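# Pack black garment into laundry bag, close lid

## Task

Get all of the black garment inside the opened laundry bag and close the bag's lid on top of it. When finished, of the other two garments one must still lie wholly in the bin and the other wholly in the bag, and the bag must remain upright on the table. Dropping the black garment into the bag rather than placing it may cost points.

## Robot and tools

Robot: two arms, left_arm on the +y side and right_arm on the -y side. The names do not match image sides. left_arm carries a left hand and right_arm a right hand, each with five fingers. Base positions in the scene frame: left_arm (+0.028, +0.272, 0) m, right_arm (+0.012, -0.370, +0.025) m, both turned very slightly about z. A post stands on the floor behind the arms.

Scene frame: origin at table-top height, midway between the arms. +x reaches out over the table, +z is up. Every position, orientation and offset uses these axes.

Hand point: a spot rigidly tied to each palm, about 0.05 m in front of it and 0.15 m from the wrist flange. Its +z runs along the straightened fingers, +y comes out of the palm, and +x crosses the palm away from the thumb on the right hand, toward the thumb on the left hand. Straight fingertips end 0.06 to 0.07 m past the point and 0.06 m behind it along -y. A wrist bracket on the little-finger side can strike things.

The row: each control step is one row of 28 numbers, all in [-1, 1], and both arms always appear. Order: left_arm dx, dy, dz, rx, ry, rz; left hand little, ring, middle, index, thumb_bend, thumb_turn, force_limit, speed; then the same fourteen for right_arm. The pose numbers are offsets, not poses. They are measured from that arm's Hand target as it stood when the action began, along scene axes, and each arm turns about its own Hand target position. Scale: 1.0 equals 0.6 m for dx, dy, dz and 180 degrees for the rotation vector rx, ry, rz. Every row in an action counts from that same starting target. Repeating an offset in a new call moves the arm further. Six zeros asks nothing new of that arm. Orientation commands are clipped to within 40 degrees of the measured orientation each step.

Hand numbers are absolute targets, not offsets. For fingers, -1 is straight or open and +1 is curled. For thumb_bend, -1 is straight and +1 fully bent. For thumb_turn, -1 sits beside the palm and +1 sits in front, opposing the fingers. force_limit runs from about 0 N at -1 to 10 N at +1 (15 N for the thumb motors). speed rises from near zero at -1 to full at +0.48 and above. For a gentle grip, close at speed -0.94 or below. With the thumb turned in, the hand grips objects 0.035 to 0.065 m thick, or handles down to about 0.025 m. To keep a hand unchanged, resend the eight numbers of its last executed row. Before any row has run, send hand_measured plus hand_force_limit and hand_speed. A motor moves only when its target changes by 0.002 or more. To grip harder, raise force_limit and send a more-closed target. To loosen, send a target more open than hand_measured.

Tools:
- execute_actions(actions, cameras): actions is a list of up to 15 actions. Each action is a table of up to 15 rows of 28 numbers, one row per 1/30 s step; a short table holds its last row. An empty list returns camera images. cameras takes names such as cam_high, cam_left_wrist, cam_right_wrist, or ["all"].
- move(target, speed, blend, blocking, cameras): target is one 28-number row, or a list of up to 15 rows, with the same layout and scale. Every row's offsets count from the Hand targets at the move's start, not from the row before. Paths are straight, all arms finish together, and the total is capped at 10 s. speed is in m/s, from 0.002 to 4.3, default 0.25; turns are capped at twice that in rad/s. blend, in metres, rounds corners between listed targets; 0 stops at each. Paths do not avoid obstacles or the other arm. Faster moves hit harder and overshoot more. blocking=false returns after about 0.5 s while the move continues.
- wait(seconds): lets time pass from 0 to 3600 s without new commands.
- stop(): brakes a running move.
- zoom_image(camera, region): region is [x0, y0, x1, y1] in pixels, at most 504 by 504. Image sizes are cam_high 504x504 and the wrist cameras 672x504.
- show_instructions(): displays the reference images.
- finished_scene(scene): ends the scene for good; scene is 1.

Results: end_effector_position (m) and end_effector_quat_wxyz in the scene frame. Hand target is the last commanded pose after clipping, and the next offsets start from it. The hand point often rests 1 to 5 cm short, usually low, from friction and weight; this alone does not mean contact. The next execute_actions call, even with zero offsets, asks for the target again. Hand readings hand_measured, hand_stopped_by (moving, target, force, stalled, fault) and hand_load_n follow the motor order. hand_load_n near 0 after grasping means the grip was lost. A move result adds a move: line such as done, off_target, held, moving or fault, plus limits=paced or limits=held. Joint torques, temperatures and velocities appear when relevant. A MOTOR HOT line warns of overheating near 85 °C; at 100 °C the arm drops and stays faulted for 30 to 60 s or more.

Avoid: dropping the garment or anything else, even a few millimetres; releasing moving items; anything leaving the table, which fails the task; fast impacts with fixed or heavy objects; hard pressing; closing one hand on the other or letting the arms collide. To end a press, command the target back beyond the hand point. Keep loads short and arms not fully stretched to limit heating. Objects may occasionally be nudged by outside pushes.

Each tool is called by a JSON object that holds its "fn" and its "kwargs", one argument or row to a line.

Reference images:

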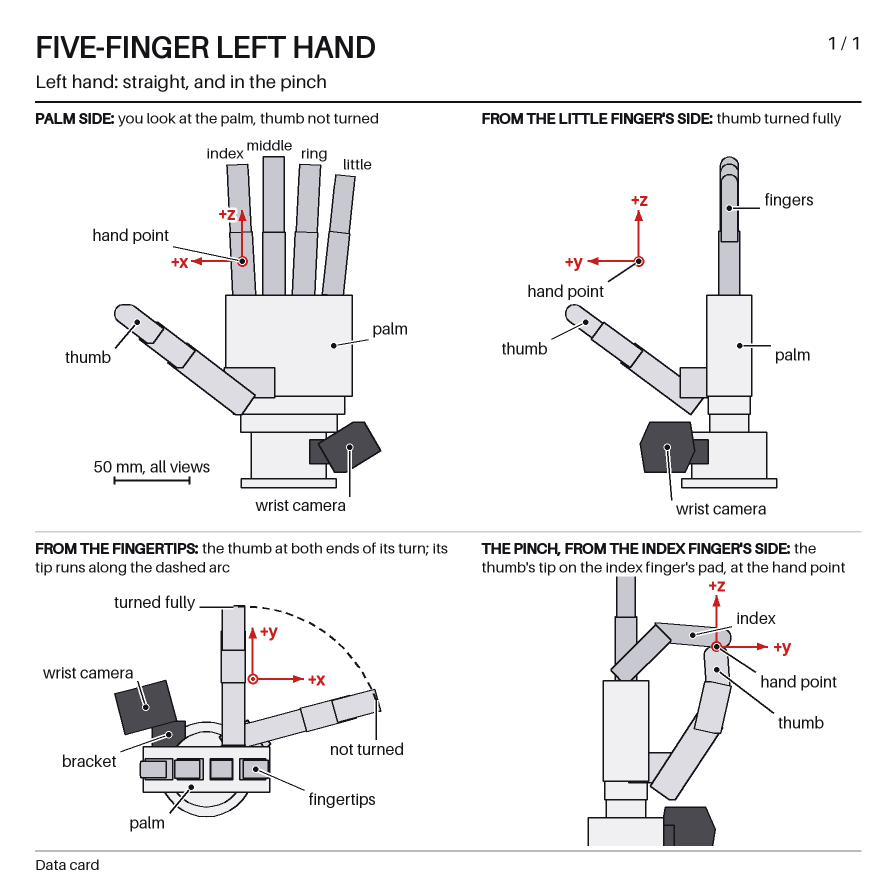

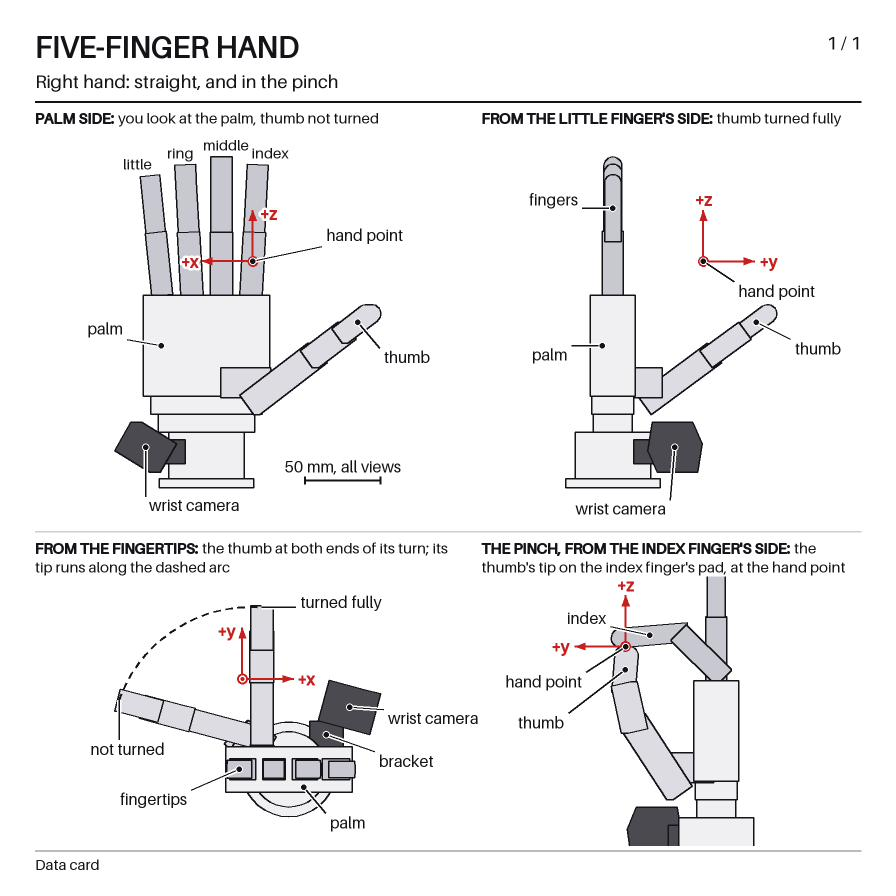

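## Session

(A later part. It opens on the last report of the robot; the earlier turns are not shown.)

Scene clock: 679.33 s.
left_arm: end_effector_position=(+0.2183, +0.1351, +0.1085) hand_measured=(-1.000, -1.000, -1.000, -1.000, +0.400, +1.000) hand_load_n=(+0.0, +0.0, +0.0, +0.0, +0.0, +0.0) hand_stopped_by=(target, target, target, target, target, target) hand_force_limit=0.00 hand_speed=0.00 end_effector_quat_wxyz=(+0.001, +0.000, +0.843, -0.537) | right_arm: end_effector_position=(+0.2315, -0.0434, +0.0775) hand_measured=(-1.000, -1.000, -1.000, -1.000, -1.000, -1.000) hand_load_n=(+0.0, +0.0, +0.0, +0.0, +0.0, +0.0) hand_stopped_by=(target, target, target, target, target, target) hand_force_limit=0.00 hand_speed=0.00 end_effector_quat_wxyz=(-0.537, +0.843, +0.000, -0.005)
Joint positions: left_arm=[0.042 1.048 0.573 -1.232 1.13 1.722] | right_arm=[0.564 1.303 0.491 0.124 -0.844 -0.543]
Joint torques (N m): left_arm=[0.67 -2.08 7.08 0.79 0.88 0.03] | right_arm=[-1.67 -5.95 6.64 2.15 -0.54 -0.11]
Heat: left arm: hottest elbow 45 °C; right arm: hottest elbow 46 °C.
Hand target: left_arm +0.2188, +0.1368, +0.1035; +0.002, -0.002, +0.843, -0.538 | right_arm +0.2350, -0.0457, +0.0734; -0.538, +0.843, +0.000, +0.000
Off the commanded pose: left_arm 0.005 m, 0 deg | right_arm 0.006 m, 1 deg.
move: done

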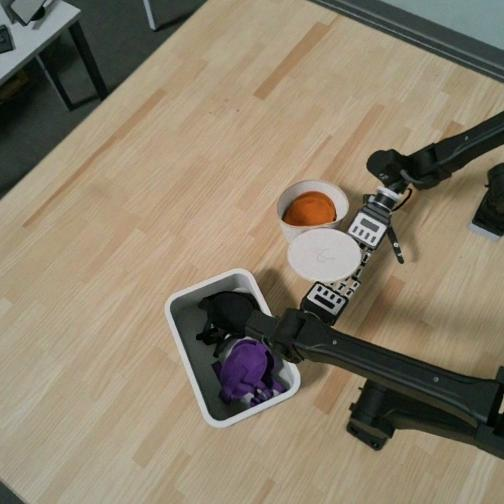

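{"fn": "move", "kwargs": {
  "target": [
    [0,0,-0.035,0,0,0,-1,-1,-1,-1,0.4,1,0,0,0.0,0.0,0,0,0,0,-1,-1,-1,-1,-1,-1,0,0]
  ],
  "speed": 0.03,
  "cameras": ["all"]
}}

{"fn": "zoom_image", "kwargs": {
  "camera": "cam_high",
  "region": [270, 180, 380, 290]
}}

Scene clock: 686.00 s.
left_arm: end_effector_position=(+0.2193, +0.1358, +0.0873) hand_measured=(-1.000, -1.000, -1.000, -1.000, +0.400, +1.000) hand_load_n=(+0.0, +0.0, -0.5, +0.0, +0.0, +0.0) hand_stopped_by=(target, target, target, target, target, target) hand_force_limit=0.00 hand_speed=0.00 end_effector_quat_wxyz=(+0.001, -0.002, +0.843, -0.537) | right_arm: end_effector_position=(+0.2307, -0.0449, +0.0760) hand_measured=(-1.000, -1.000, -1.000, -1.000, -1.000, -1.000) hand_load_n=(+0.0, +0.0, +0.0, +0.0, +0.0, +0.0) hand_stopped_by=(target, target, target, target, target, target) hand_force_limit=0.00 hand_speed=0.00 end_effector_quat_wxyz=(-0.537, +0.844, -0.001, -0.005)
Joint positions: left_arm=[0.046 1.09 0.536 -1.153 1.13 1.722] | right_arm=[0.562 1.303 0.487 0.124 -0.844 -0.543]
Joint torques (N m): left_arm=[0.38 -2.26 6.57 0.73 0.87 0.03] | right_arm=[-1.55 -5.89 6.9 2.15 -0.54 -0.11]
Heat: left arm: hottest elbow 45 °C; right arm: hottest elbow 45 °C.
Hand target: left_arm +0.2187, +0.1368, +0.0824; +0.002, -0.002, +0.843, -0.538 | right_arm +0.2349, -0.0457, +0.0732; -0.538, +0.843, +0.000, +0.000
Off the commanded pose: left_arm 0.005 m, 0 deg | right_arm 0.005 m, 1 deg.
move: done

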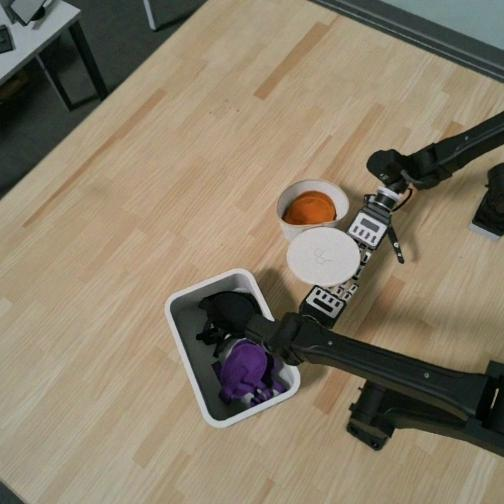

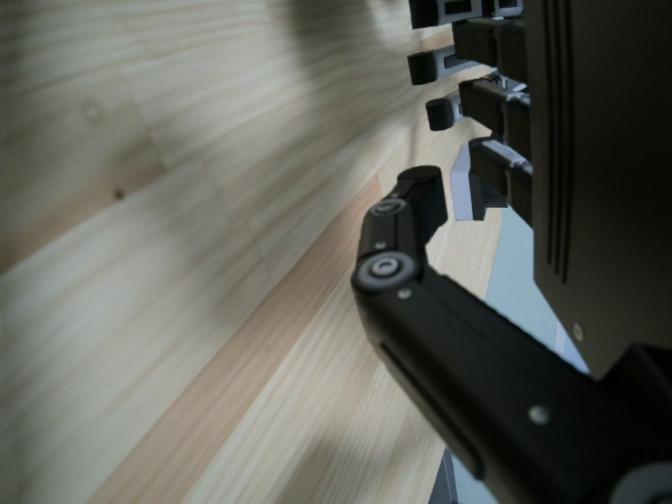

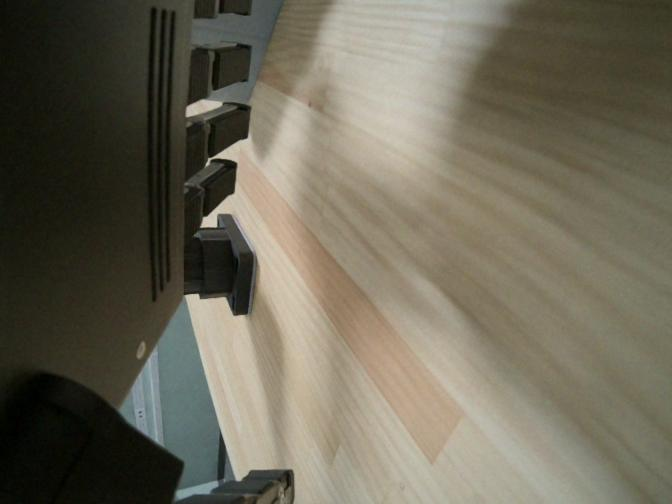

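Scaled by 4.582 from the camera's image (finer frame: 720x720).

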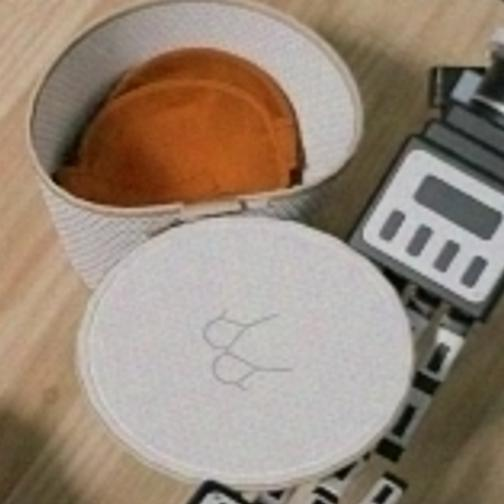

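{"fn": "move", "kwargs": {
  "target": [
    [-0.01,0.06,0,0,0,0,-1,-1,-1,-1,0.4,1,0,0,0.0,0.0,0,0,0,0,-1,-1,-1,-1,-1,-1,0,0]
  ],
  "speed": 0.03,
  "cameras": ["all"]
}}

{"fn": "zoom_image", "kwargs": {
  "camera": "cam_high",
  "region": [270, 180, 380, 290]
}}

Scene clock: 690.93 s.
left_arm: end_effector_position=(+0.2027, +0.1681, +0.0773) hand_measured=(-1.000, -1.000, -1.000, -1.000, +0.400, +1.000) hand_load_n=(+0.0, +0.0, +0.0, +0.0, +0.0, +0.0) hand_stopped_by=(target, target, target, target, target, target) hand_force_limit=0.00 hand_speed=0.00 end_effector_quat_wxyz=(-0.005, -0.006, +0.843, -0.538) | right_arm: end_effector_position=(+0.2307, -0.0449, +0.0760) hand_measured=(-1.000, -1.000, -1.000, -1.000, -1.000, -1.000) hand_load_n=(-0.5, +0.0, -0.5, +0.0, +0.0, +0.0) hand_stopped_by=(target, target, target, target, target, target) hand_force_limit=0.00 hand_speed=0.00 end_effector_quat_wxyz=(-0.537, +0.844, -0.001, -0.005)
Joint positions: left_arm=[0.205 1.173 0.536 -1.392 1.084 2.062] | right_arm=[0.562 1.303 0.487 0.124 -0.844 -0.543]
Joint torques (N m): left_arm=[0.85 -2.2 8.92 -0.57 0.66 0.08] | right_arm=[-1.55 -5.89 6.9 2.15 -0.54 -0.11]
Heat: left arm: hottest elbow 44 °C; right arm: hottest elbow 45 °C.
Hand target: left_arm +0.2128, +0.1729, +0.0824; +0.002, -0.002, +0.843, -0.538 | right_arm +0.2349, -0.0457, +0.0732; -0.538, +0.843, +0.000, +0.000
Off the commanded pose: left_arm 0.012 m, 1 deg | right_arm 0.005 m, 1 deg.
joint sent to its limit (left arm) — joint 6 (wrist roll), upper limit. The joint targets still meet the commanded pose.
move: off_target (left_arm)

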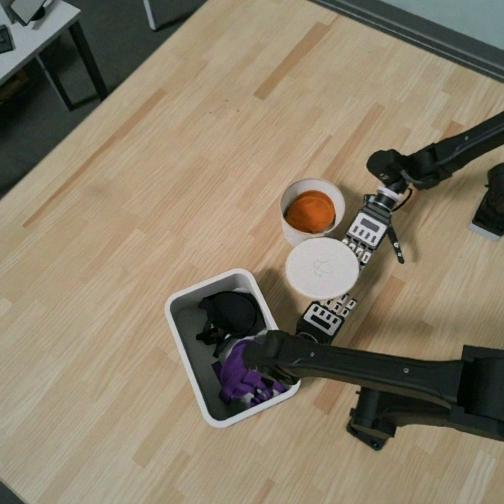

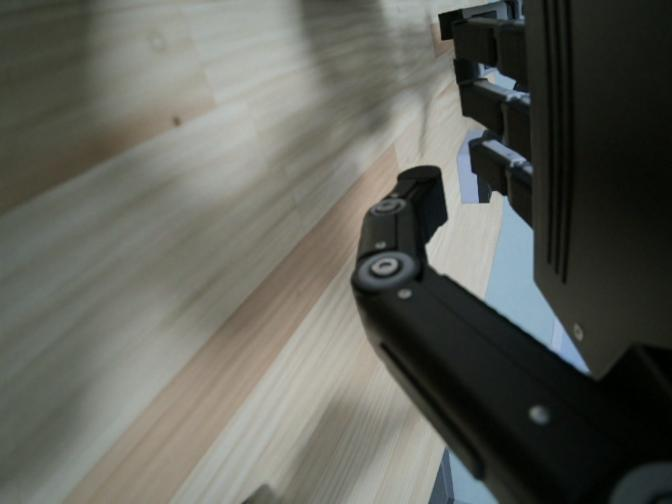

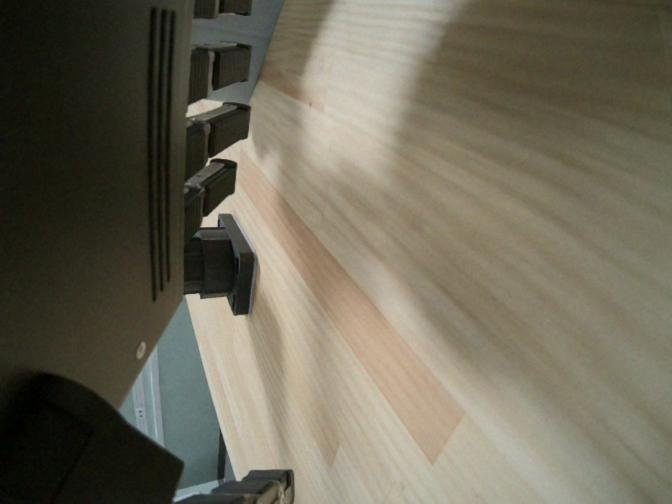

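Scaled by 4.582 from the camera's image (finer frame: 720x720).

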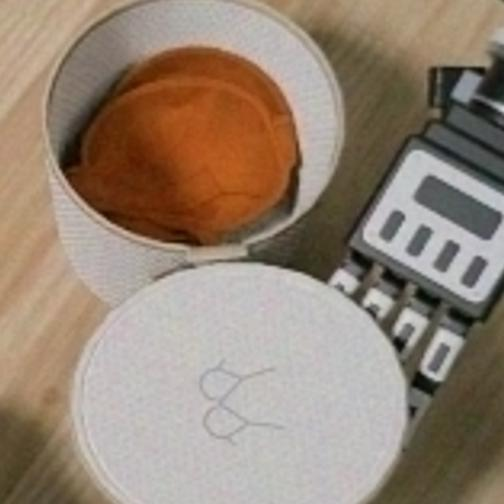

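{"fn": "move", "kwargs": {
  "target": [
    [-0.055,0.045,0.0,0,0,0,-1,-1,-1,-1,0.4,1,0,0,0.0,0.0,0,0,0,0,-1,-1,-1,-1,-1,-1,0,0],
    [-0.055,0.06,0.363,0,0,0,-1,-1,-1,-1,0.4,1,0,0,0.0,0.0,0,0,0,0,-1,-1,-1,-1,-1,-1,0,0],
    [0.2453,0.13,0.4,0.28,0.282,0.439,-1,-1,-1,-1,0.4,1,0,0,0.0,0.0,0,0,0,0,-1,-1,-1,-1,-1,-1,0,0]
  ],
  "speed": [0.06,0.15,0.2],
  "blend": [0.005,0.03,0],
  "cameras": ["all"]
}}

{"fn": "zoom_image", "kwargs": {
  "camera": "cam_high",
  "region": [270, 180, 380, 290]
}}

Scene clock: 711.80 s.
left_arm: end_effector_position=(+0.3510, +0.2540, +0.3119) hand_measured=(-1.000, -1.000, -1.000, -1.000, +0.400, +1.000) hand_load_n=(+0.0, +0.0, +0.0, +0.0, +0.0, +0.0) hand_stopped_by=(target, target, target, target, target, target) hand_force_limit=0.00 hand_speed=0.00 end_effector_quat_wxyz=(-0.018, +0.706, -0.707, +0.024) | right_arm: end_effector_position=(+0.2307, -0.0449, +0.0759) hand_measured=(-1.000, -1.000, -1.000, -1.000, -1.000, -1.000) hand_load_n=(-0.5, +0.0, +0.0, +0.0, +0.0, +0.0) hand_stopped_by=(target, target, target, target, target, target) hand_force_limit=0.00 hand_speed=0.00 end_effector_quat_wxyz=(-0.536, +0.844, -0.001, -0.006)
Joint positions: left_arm=[0.018 1.315 1.495 -1.692 0.01 0.042] | right_arm=[0.562 1.304 0.487 0.124 -0.844 -0.543]
Joint torques (N m): left_arm=[-0.73 -6.65 12.79 0.2 0.01 -0.21] | right_arm=[-1.55 -5.95 6.9 2.15 -0.54 -0.11]
Heat: left arm: hottest elbow 45 °C; right arm: hottest elbow 44 °C.
Hand target: left_arm +0.3600, +0.2508, +0.3225; +0.000, +0.707, -0.707, +0.000 | right_arm +0.2348, -0.0458, +0.0731; -0.538, +0.843, +0.000, +0.000
Off the commanded pose: left_arm 0.014 m, 3 deg | right_arm 0.005 m, 1 deg.
joint sent to its limit (left arm) — joint 4 (wrist pitch), lower limit. The joint targets are off in orientation, not in position.
move: off_target (left_arm)

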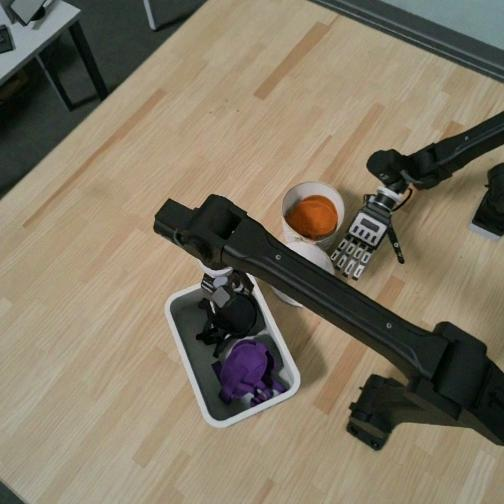

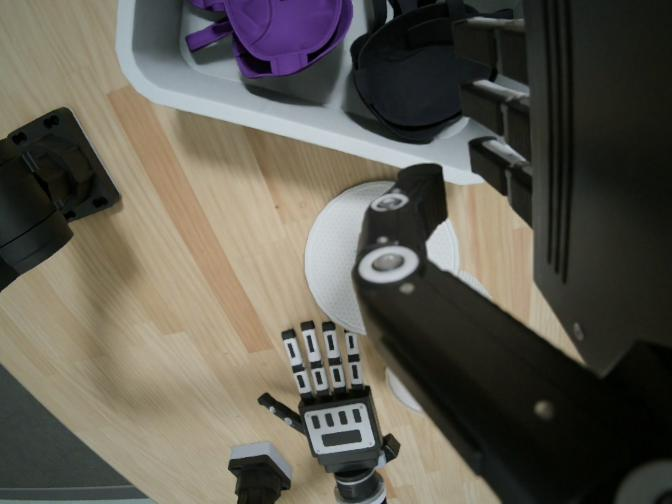

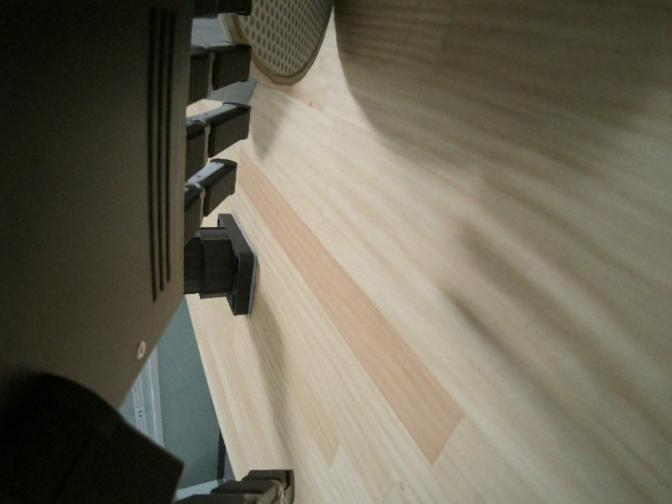

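Scaled by 4.582 from the camera's image (finer frame: 720x720).

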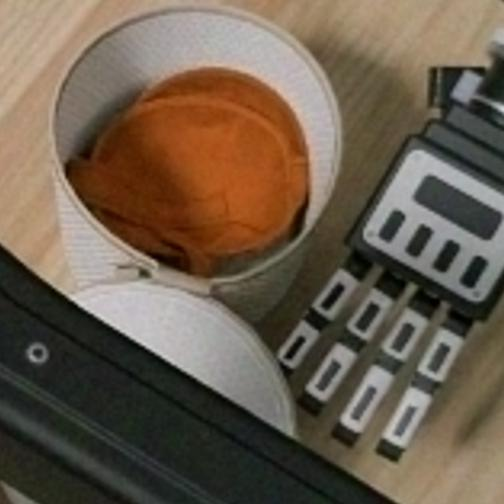

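{"fn": "move", "kwargs": {
  "target": [
    [0.05,0.04,-0.12,0,0,0,-1,-1,-1,-1,-0.5,1,0,0,0.0,0.0,0,0,0,0,-1,-1,-1,-1,-1,-1,0,0]
  ],
  "speed": 0.15,
  "cameras": ["all"]
}}

{"fn": "zoom_image", "kwargs": {
  "camera": "cam_left_wrist",
  "region": [100, 0, 604, 504]
}}

Scene clock: 729.60 s.
left_arm: end_effector_position=(+0.3881, +0.2706, +0.2539) hand_measured=(-1.000, -1.000, -1.000, -1.000, -0.500, +1.000) hand_load_n=(+0.0, +0.0, -0.5, +0.0, +0.0, +0.0) hand_stopped_by=(target, target, target, target, target, target) hand_force_limit=0.00 hand_speed=0.00 end_effector_quat_wxyz=(+0.002, +0.708, -0.706, +0.000) | right_arm: end_effector_position=(+0.2307, -0.0449, +0.0759) hand_measured=(-1.000, -1.000, -1.000, -1.000, -1.000, -1.000) hand_load_n=(+0.0, -0.5, +0.0, +0.0, +0.0, +0.0) hand_stopped_by=(target, target, target, target, target, target) hand_force_limit=0.00 hand_speed=0.00 end_effector_quat_wxyz=(-0.536, +0.844, -0.001, -0.006)
Joint positions: left_arm=[0.051 1.441 1.458 -1.591 0.003 0.07] | right_arm=[0.562 1.304 0.487 0.124 -0.844 -0.543]
Joint torques (N m): left_arm=[0.56 -9.35 8.64 0.83 0 0.01] | right_arm=[-1.55 -5.95 6.9 2.15 -0.54 -0.11]
Heat: left arm: hottest elbow 47 °C; right arm: hottest elbow 44 °C.
Hand target: left_arm +0.3900, +0.2748, +0.2505; +0.000, +0.707, -0.707, +0.000 | right_arm +0.2348, -0.0458, +0.0731; -0.538, +0.843, +0.000, +0.000
Off the commanded pose: left_arm 0.006 m, 0 deg | right_arm 0.005 m, 1 deg.
move: done

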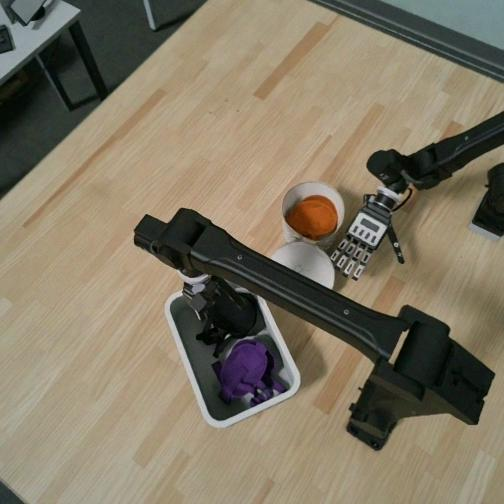

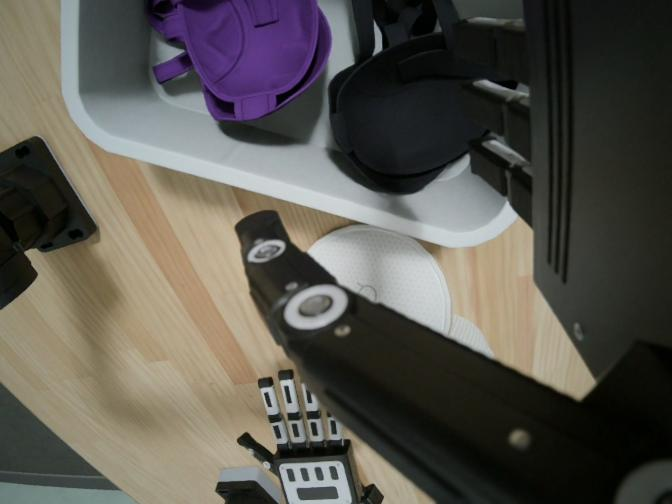

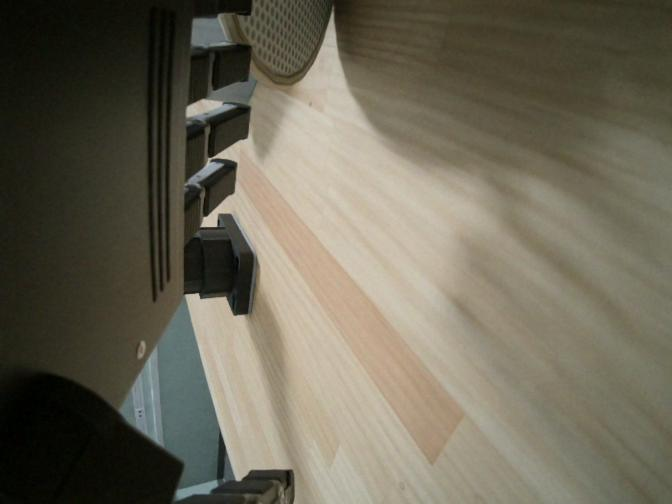

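Scaled by 1.000.

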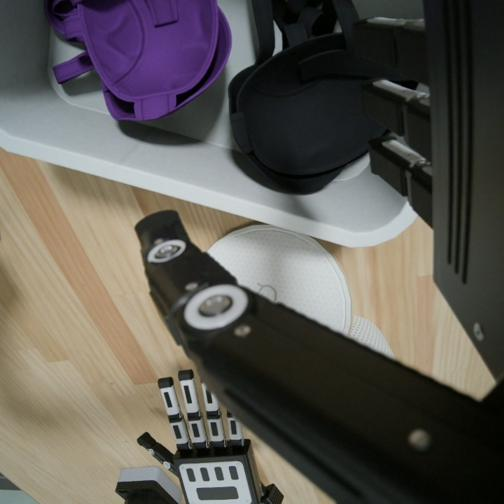

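{"fn": "zoom_image", "kwargs": {
  "camera": "cam_high",
  "region": [160, 250, 300, 390]
}}

Scaled by 3.600 from the camera's image (finer frame: 720x720).

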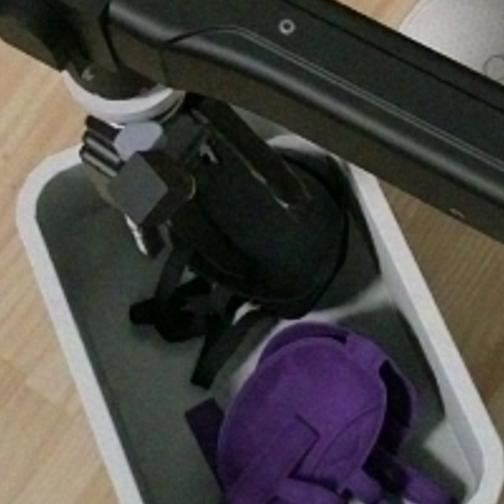

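{"fn": "move", "kwargs": {
  "target": [
    [0.023,-0.02,-0.07,0,0,0.3056,1,-0.3,-0.3,-0.3,-0.3,1,0,0,0.0,0.0,0,0,0,0,-1,-1,-1,-1,-1,-1,0,0]
  ],
  "speed": 0.15,
  "cameras": ["all"]
}}

{"fn": "zoom_image", "kwargs": {
  "camera": "cam_high",
  "region": [160, 250, 300, 390]
}}

Scene clock: 774.30 s.
left_arm: end_effector_position=(+0.4036, +0.2587, +0.2093) hand_measured=(+1.000, -0.300, -0.300, -0.300, -0.300, +1.000) hand_load_n=(+0.0, +0.5, +0.0, +0.0, +0.0, +0.0) hand_stopped_by=(target, target, target, target, target, target) hand_force_limit=0.00 hand_speed=0.00 end_effector_quat_wxyz=(+0.004, +0.950, -0.311, -0.004) | right_arm: end_effector_position=(+0.2307, -0.0449, +0.0759) hand_measured=(-1.000, -1.000, -1.000, -1.000, -1.000, -1.000) hand_load_n=(-0.5, +0.0, +0.0, +0.0, +0.0, +0.0) hand_stopped_by=(target, target, target, target, target, target) hand_force_limit=0.00 hand_speed=0.00 end_effector_quat_wxyz=(-0.536, +0.844, -0.001, -0.006)
Joint positions: left_arm=[0.118 1.37 1.269 -1.48 0.003 -0.797] | right_arm=[0.562 1.304 0.487 0.124 -0.844 -0.543]
Joint torques (N m): left_arm=[0.5 -9.35 8.17 0.84 0.06 -0.17] | right_arm=[-1.55 -5.89 6.9 2.15 -0.54 -0.11]
Heat: left arm: hottest elbow 45 °C; right arm: hottest elbow 43 °C.
Hand target: left_arm +0.4037, +0.2628, +0.2084; +0.000, +0.954, -0.301, +0.000 | right_arm +0.2348, -0.0458, +0.0731; -0.538, +0.843, +0.000, +0.000
Off the commanded pose: left_arm 0.004 m, 1 deg | right_arm 0.005 m, 1 deg.
move: done

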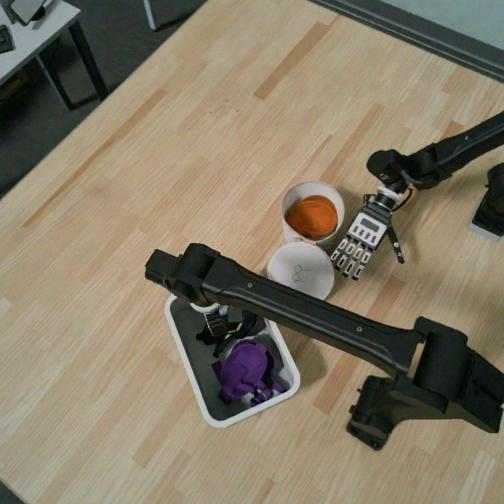

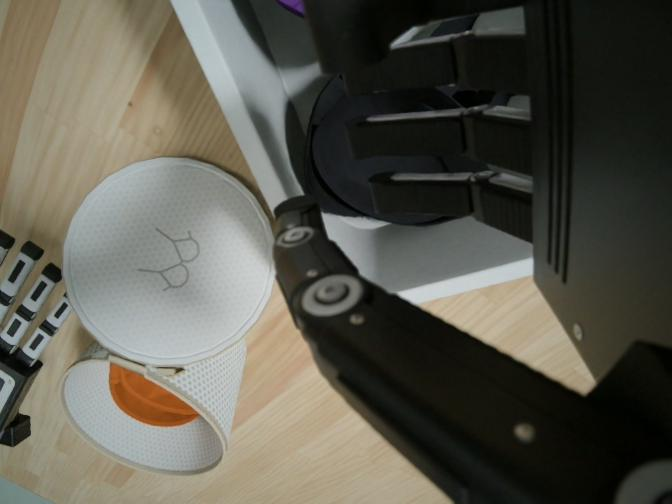

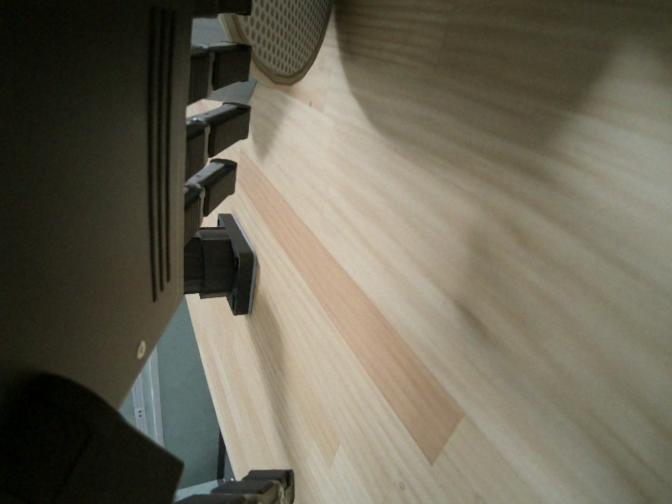

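Scaled by 3.600 from the camera's image (finer frame: 720x720).

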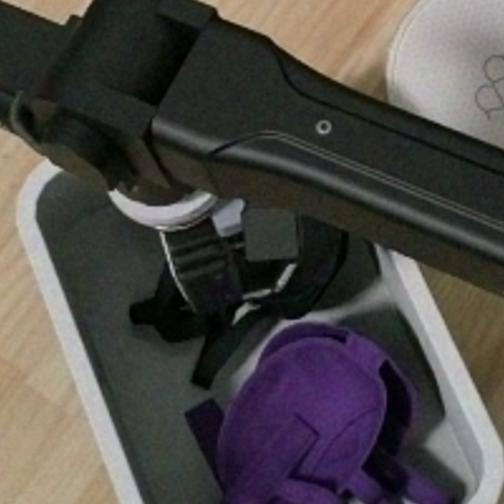

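{"fn": "move", "kwargs": {
  "target": [
    [0.005,0.007,-0.16,0,0,0,1,-0.3,-0.3,-0.3,-0.1,1,0,0,0.0,0.0,0,0,0,0,-1,-1,-1,-1,-1,-1,0,0]
  ],
  "speed": 0.1,
  "cameras": ["all"]
}}

{"fn": "zoom_image", "kwargs": {
  "camera": "cam_left_wrist",
  "region": [200, 0, 572, 372]
}}

Scene clock: 780.67 s.
left_arm: end_effector_position=(+0.4062, +0.2624, +0.1189) hand_measured=(+1.000, -0.300, -0.300, -0.300, -0.100, +1.000) hand_load_n=(+0.0, +0.0, +0.0, +0.0, +0.0, +0.0) hand_stopped_by=(target, target, target, target, target, target) hand_force_limit=0.00 hand_speed=0.00 end_effector_quat_wxyz=(+0.000, +0.952, -0.307, +0.003) | right_arm: end_effector_position=(+0.2307, -0.0449, +0.0759) hand_measured=(-1.000, -1.000, -1.000, -1.000, -1.000, -1.000) hand_load_n=(-0.5, +0.0, +0.0, -0.5, +0.0, +0.0) hand_stopped_by=(target, target, target, target, target, target) hand_force_limit=0.00 hand_speed=0.00 end_effector_quat_wxyz=(-0.536, +0.844, -0.001, -0.006)
Joint positions: left_arm=[0.127 1.418 1.075 -1.222 0.003 -0.798] | right_arm=[0.562 1.304 0.487 0.124 -0.844 -0.543]
Joint torques (N m): left_arm=[0.91 -7.94 7.94 0.83 0.04 -0.1] | right_arm=[-1.55 -5.89 6.9 2.15 -0.54 -0.11]
Heat: left arm: hottest elbow 46 °C; right arm: hottest elbow 43 °C.
Hand target: left_arm +0.4066, +0.2670, +0.1124; +0.000, +0.954, -0.301, +0.000 | right_arm +0.2348, -0.0458, +0.0731; -0.538, +0.843, +0.000, +0.000
Off the commanded pose: left_arm 0.008 m, 1 deg | right_arm 0.005 m, 1 deg.
move: done

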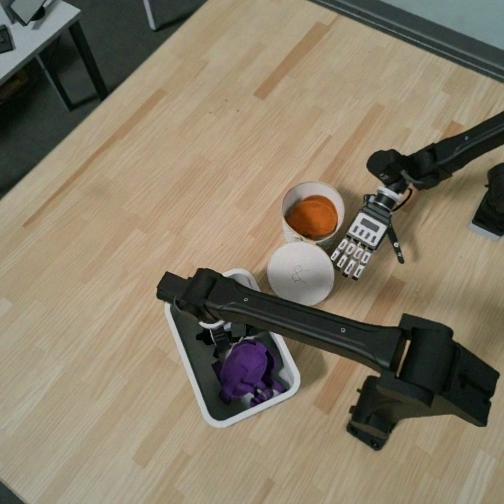

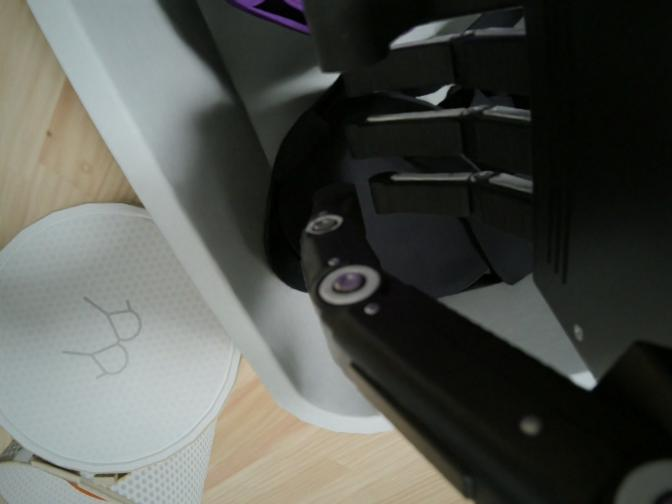

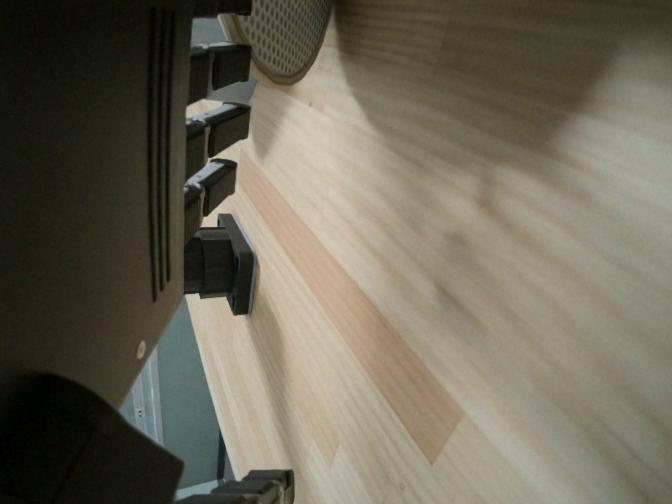

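Scaled by 1.355 from the camera's image (finer frame: 960x720).

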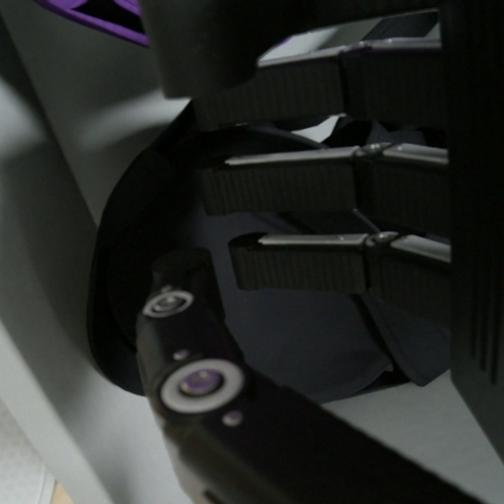

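{"fn": "move", "kwargs": {
  "target": [
    [0.0143,0.0205,0.005,0,0,0,1,-0.7,-0.7,-0.7,-0.1,1,0,0,0.0,0.0,0,0,0,0,-1,-1,-1,-1,-1,-1,0,0],
    [0.0143,0.0205,-0.065,0,0,0,1,-0.7,-0.7,-0.7,-0.1,1,0,0,0.0,0.0,0,0,0,0,-1,-1,-1,-1,-1,-1,0,0]
  ],
  "speed": 0.05,
  "cameras": ["all"]
}}

{"fn": "zoom_image", "kwargs": {
  "camera": "cam_left_wrist",
  "region": [200, 0, 572, 372]
}}

{"fn": "zoom_image", "kwargs": {
  "camera": "cam_high",
  "region": [160, 250, 300, 390]
}}

Scene clock: 789.90 s.
left_arm: end_effector_position=(+0.4175, +0.2758, +0.0835) hand_measured=(+1.000, -0.700, -0.700, -0.700, -0.100, +1.000) hand_load_n=(+0.0, +0.0, -1.0, +0.0, +0.0, +0.0) hand_stopped_by=(target, target, target, target, target, target) hand_force_limit=0.00 hand_speed=0.00 end_effector_quat_wxyz=(-0.002, +0.954, -0.300, +0.006) | right_arm: end_effector_position=(+0.2307, -0.0449, +0.0759) hand_measured=(-1.000, -1.000, -1.000, -1.000, -1.000, -1.000) hand_load_n=(+0.0, -0.5, +0.0, +0.0, +0.0, +0.0) hand_stopped_by=(target, target, target, target, target, target) hand_force_limit=0.00 hand_speed=0.00 end_effector_quat_wxyz=(-0.536, +0.844, -0.001, -0.006)
Joint positions: left_arm=[0.156 1.482 1.042 -1.118 0.003 -0.783] | right_arm=[0.562 1.304 0.487 0.124 -0.844 -0.543]
Joint torques (N m): left_arm=[0.38 -8.23 7.24 1.02 0.06 0] | right_arm=[-1.49 -5.95 6.9 2.15 -0.54 -0.11]
Heat: left arm: hottest elbow 45 °C; right arm: hottest elbow 43 °C.
Hand target: left_arm +0.4153, +0.2793, +0.0735; +0.000, +0.954, -0.301, +0.000 | right_arm +0.2348, -0.0458, +0.0731; -0.538, +0.843, +0.000, +0.000
Off the commanded pose: left_arm 0.011 m, 1 deg | right_arm 0.005 m, 1 deg.
move: off_target (left_arm)

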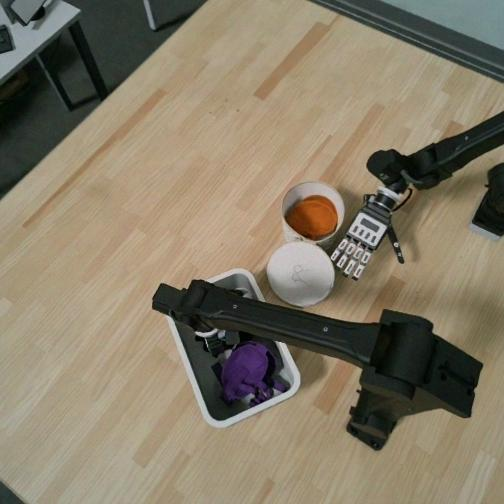

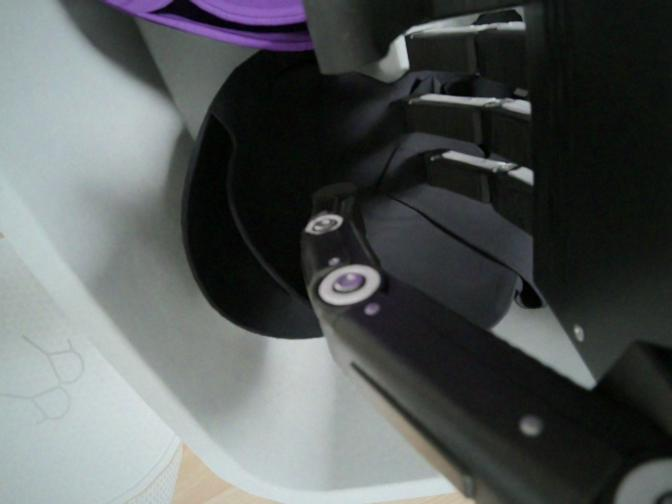

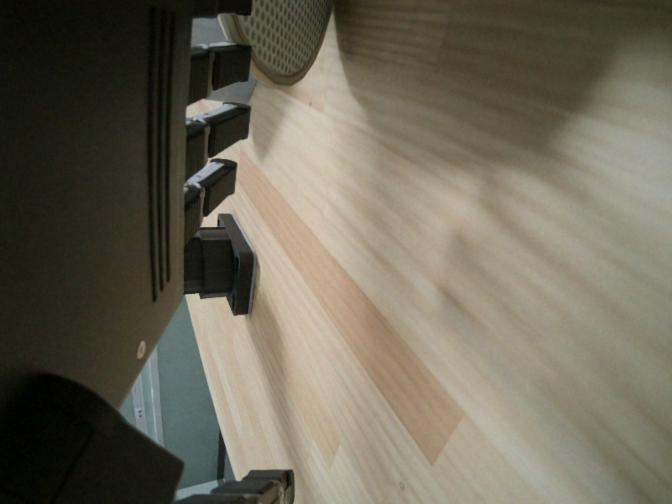

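Scaled by 1.355 from the camera's image (finer frame: 960x720).

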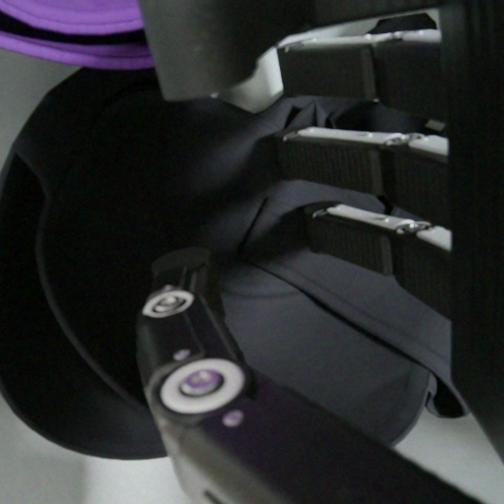

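Scaled by 3.600 from the camera's image (finer frame: 720x720).

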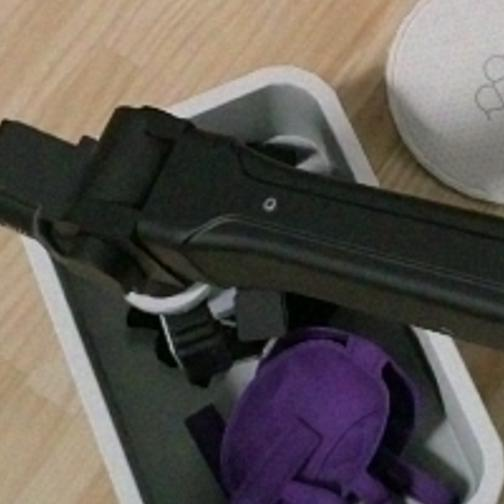

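{"fn": "move", "kwargs": {
  "target": [
    [0.0,0.0,-0.02,0,0,0,1,-0.7,-0.7,-0.7,-0.1,1,-0.3,-0.5,0.0,0.0,0,0,0,0,-1,-1,-1,-1,-1,-1,0,0],
    [0.0,0.0,-0.035,0,0,0,1,-0.35,-0.35,-0.35,0,1,-0.3,-0.5,0.0,0.0,0,0,0,0,-1,-1,-1,-1,-1,-1,0,0]
  ],
  "speed": 0.03,
  "cameras": ["all"]
}}

{"fn": "zoom_image", "kwargs": {
  "camera": "cam_left_wrist",
  "region": [200, 0, 572, 372]
}}

Scene clock: 799.80 s.
left_arm: end_effector_position=(+0.4201, +0.2768, +0.0645) hand_measured=(+1.000, -0.350, -0.350, -0.350, +0.000, +1.000) hand_load_n=(+0.0, +0.0, -1.5, -1.0, +0.0, +0.0) hand_stopped_by=(target, target, target, target, target, target) hand_force_limit=-0.30 hand_speed=-0.50 end_effector_quat_wxyz=(-0.004, +0.953, -0.302, +0.010) | right_arm: end_effector_position=(+0.2307, -0.0449, +0.0759) hand_measured=(-1.000, -1.000, -1.000, -1.000, -1.000, -1.000) hand_load_n=(-0.5, +0.0, +0.0, +0.0, +0.0, +0.0) hand_stopped_by=(target, target, target, target, target, target) hand_force_limit=0.00 hand_speed=0.00 end_effector_quat_wxyz=(-0.536, +0.844, -0.001, -0.006)
Joint positions: left_arm=[0.157 1.506 1.015 -1.057 0.002 -0.778] | right_arm=[0.562 1.304 0.487 0.124 -0.844 -0.543]
Joint torques (N m): left_arm=[0.38 -8.06 6.79 0.95 0.08 -0.02] | right_arm=[-1.55 -5.95 6.9 2.15 -0.54 -0.11]
Heat: left arm: hottest elbow 45 °C; right arm: hottest elbow 42 °C.
Hand target: left_arm +0.4154, +0.2794, +0.0524; +0.000, +0.954, -0.301, +0.000 | right_arm +0.2348, -0.0458, +0.0731; -0.538, +0.843, +0.000, +0.000
Off the commanded pose: left_arm 0.013 m, 1 deg | right_arm 0.005 m, 1 deg.
move: off_target (left_arm); target 2's new numbers were sent with left_arm's hand 0.028 m and 2 deg from that target

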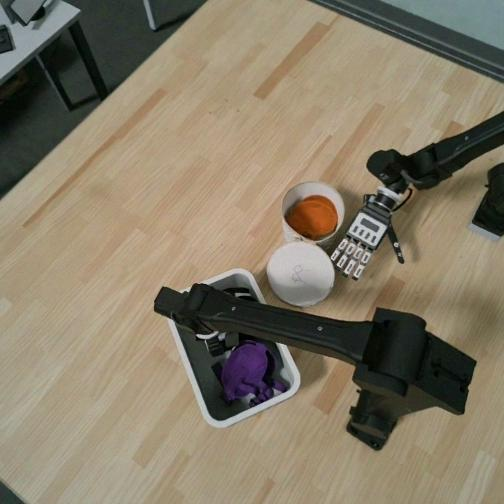

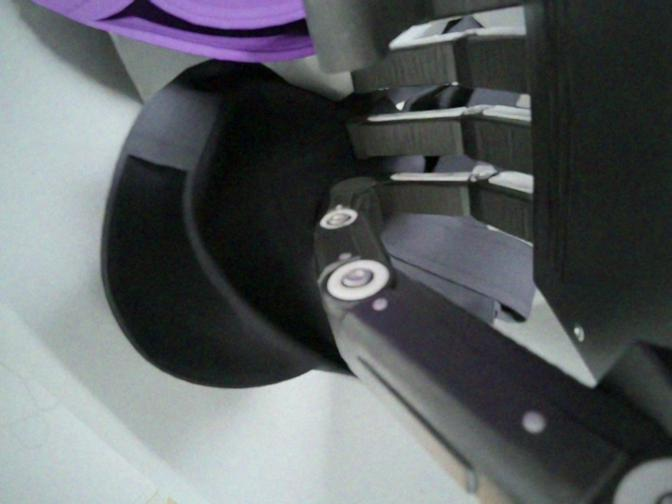

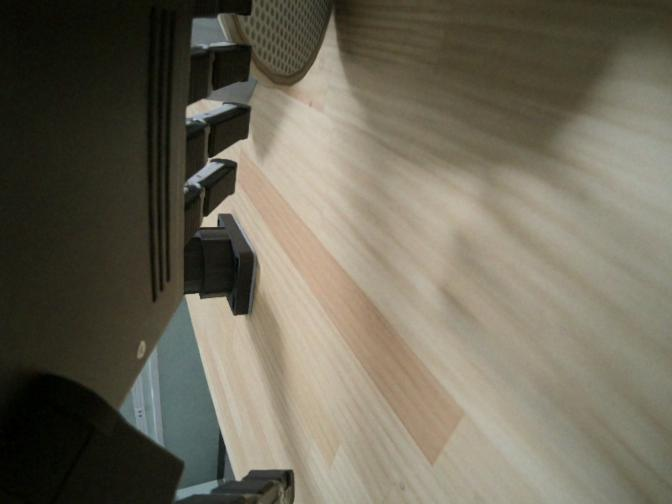

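Scaled by 1.355 from the camera's image (finer frame: 960x720).

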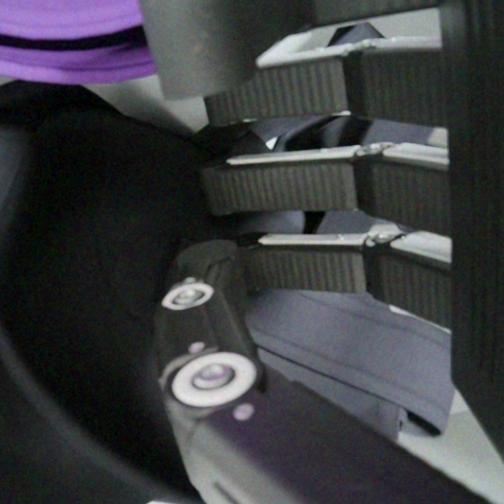

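{"fn": "move", "kwargs": {
  "target": [
    [0.0,0.0,-0.015,0,0,0,1,0.0,0.0,0.0,0.2,1,-0.3,-0.5,0.0,0.0,0,0,0,0,-1,-1,-1,-1,-1,-1,0,0],
    [0.0,0.0,-0.015,0,0,0,1,0.3,0.3,0.3,0.6,1,-0.3,-0.7,0.0,0.0,0,0,0,0,-1,-1,-1,-1,-1,-1,0,0]
  ],
  "speed": 0.03,
  "cameras": ["all"]
}}

{"fn": "zoom_image", "kwargs": {
  "camera": "cam_left_wrist",
  "region": [200, 0, 572, 372]
}}

Scene clock: 804.30 s.
left_arm: end_effector_position=(+0.4180, +0.2764, +0.0519) hand_measured=(+1.000, +0.300, +0.242, +0.246, +0.322, +1.000) hand_load_n=(+0.0, +0.0, +11.5, +1.5, +6.5, +0.0) hand_stopped_by=(target, target, force, force, force, target) hand_force_limit=-0.30 hand_speed=-0.70 end_effector_quat_wxyz=(-0.002, +0.953, -0.302, +0.006) | right_arm: end_effector_position=(+0.2307, -0.0449, +0.0759) hand_measured=(-1.000, -1.000, -1.000, -1.000, -1.000, -1.000) hand_load_n=(+0.0, +0.0, +0.0, +0.0, +0.0, +0.0) hand_stopped_by=(target, target, target, target, target, target) hand_force_limit=0.00 hand_speed=0.00 end_effector_quat_wxyz=(-0.536, +0.844, -0.001, -0.006)
Joint positions: left_arm=[0.157 1.525 0.998 -1.031 0.002 -0.778] | right_arm=[0.562 1.304 0.487 0.124 -0.844 -0.543]
Joint torques (N m): left_arm=[0.79 -8.47 6.9 0.87 0.12 -0.01] | right_arm=[-1.55 -5.95 6.9 2.15 -0.54 -0.11]
Heat: left arm: hottest elbow 44 °C; right arm: hottest elbow 42 °C.
Hand target: left_arm +0.4154, +0.2794, +0.0435; +0.000, +0.954, -0.301, +0.000 | right_arm +0.2348, -0.0458, +0.0731; -0.538, +0.843, +0.000, +0.000
Off the commanded pose: left_arm 0.009 m, 1 deg | right_arm 0.005 m, 1 deg.
move: done

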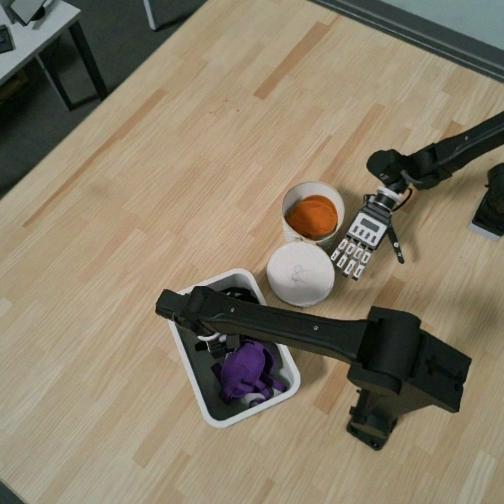

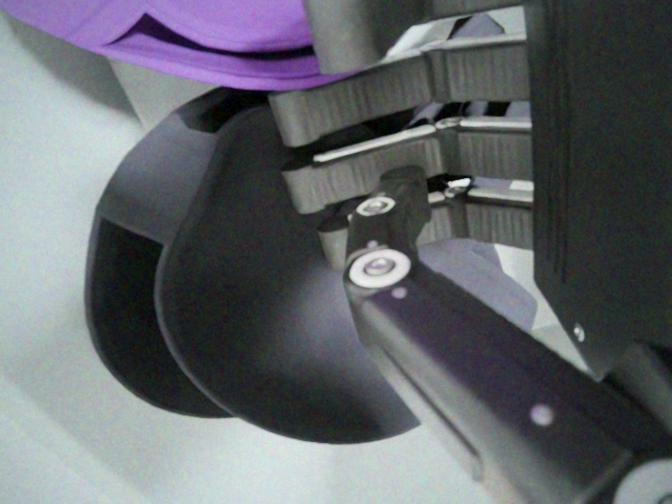

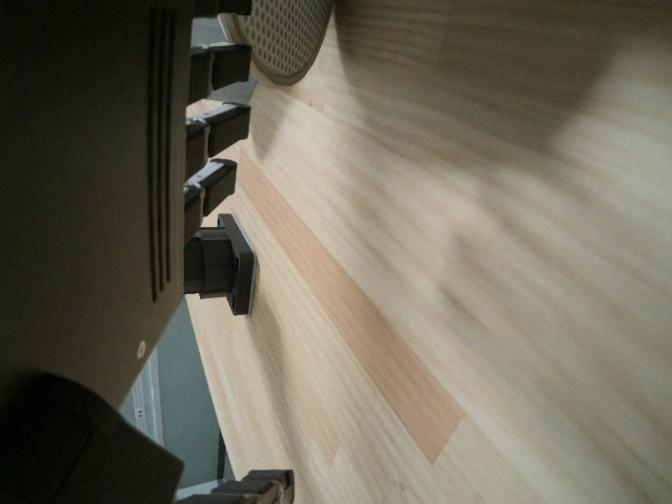

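Scaled by 1.355 from the camera's image (finer frame: 960x720).

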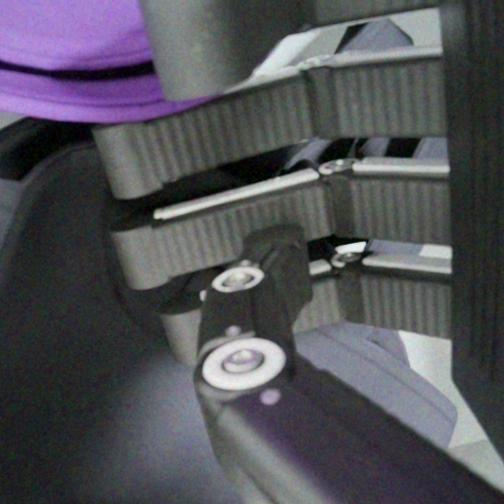

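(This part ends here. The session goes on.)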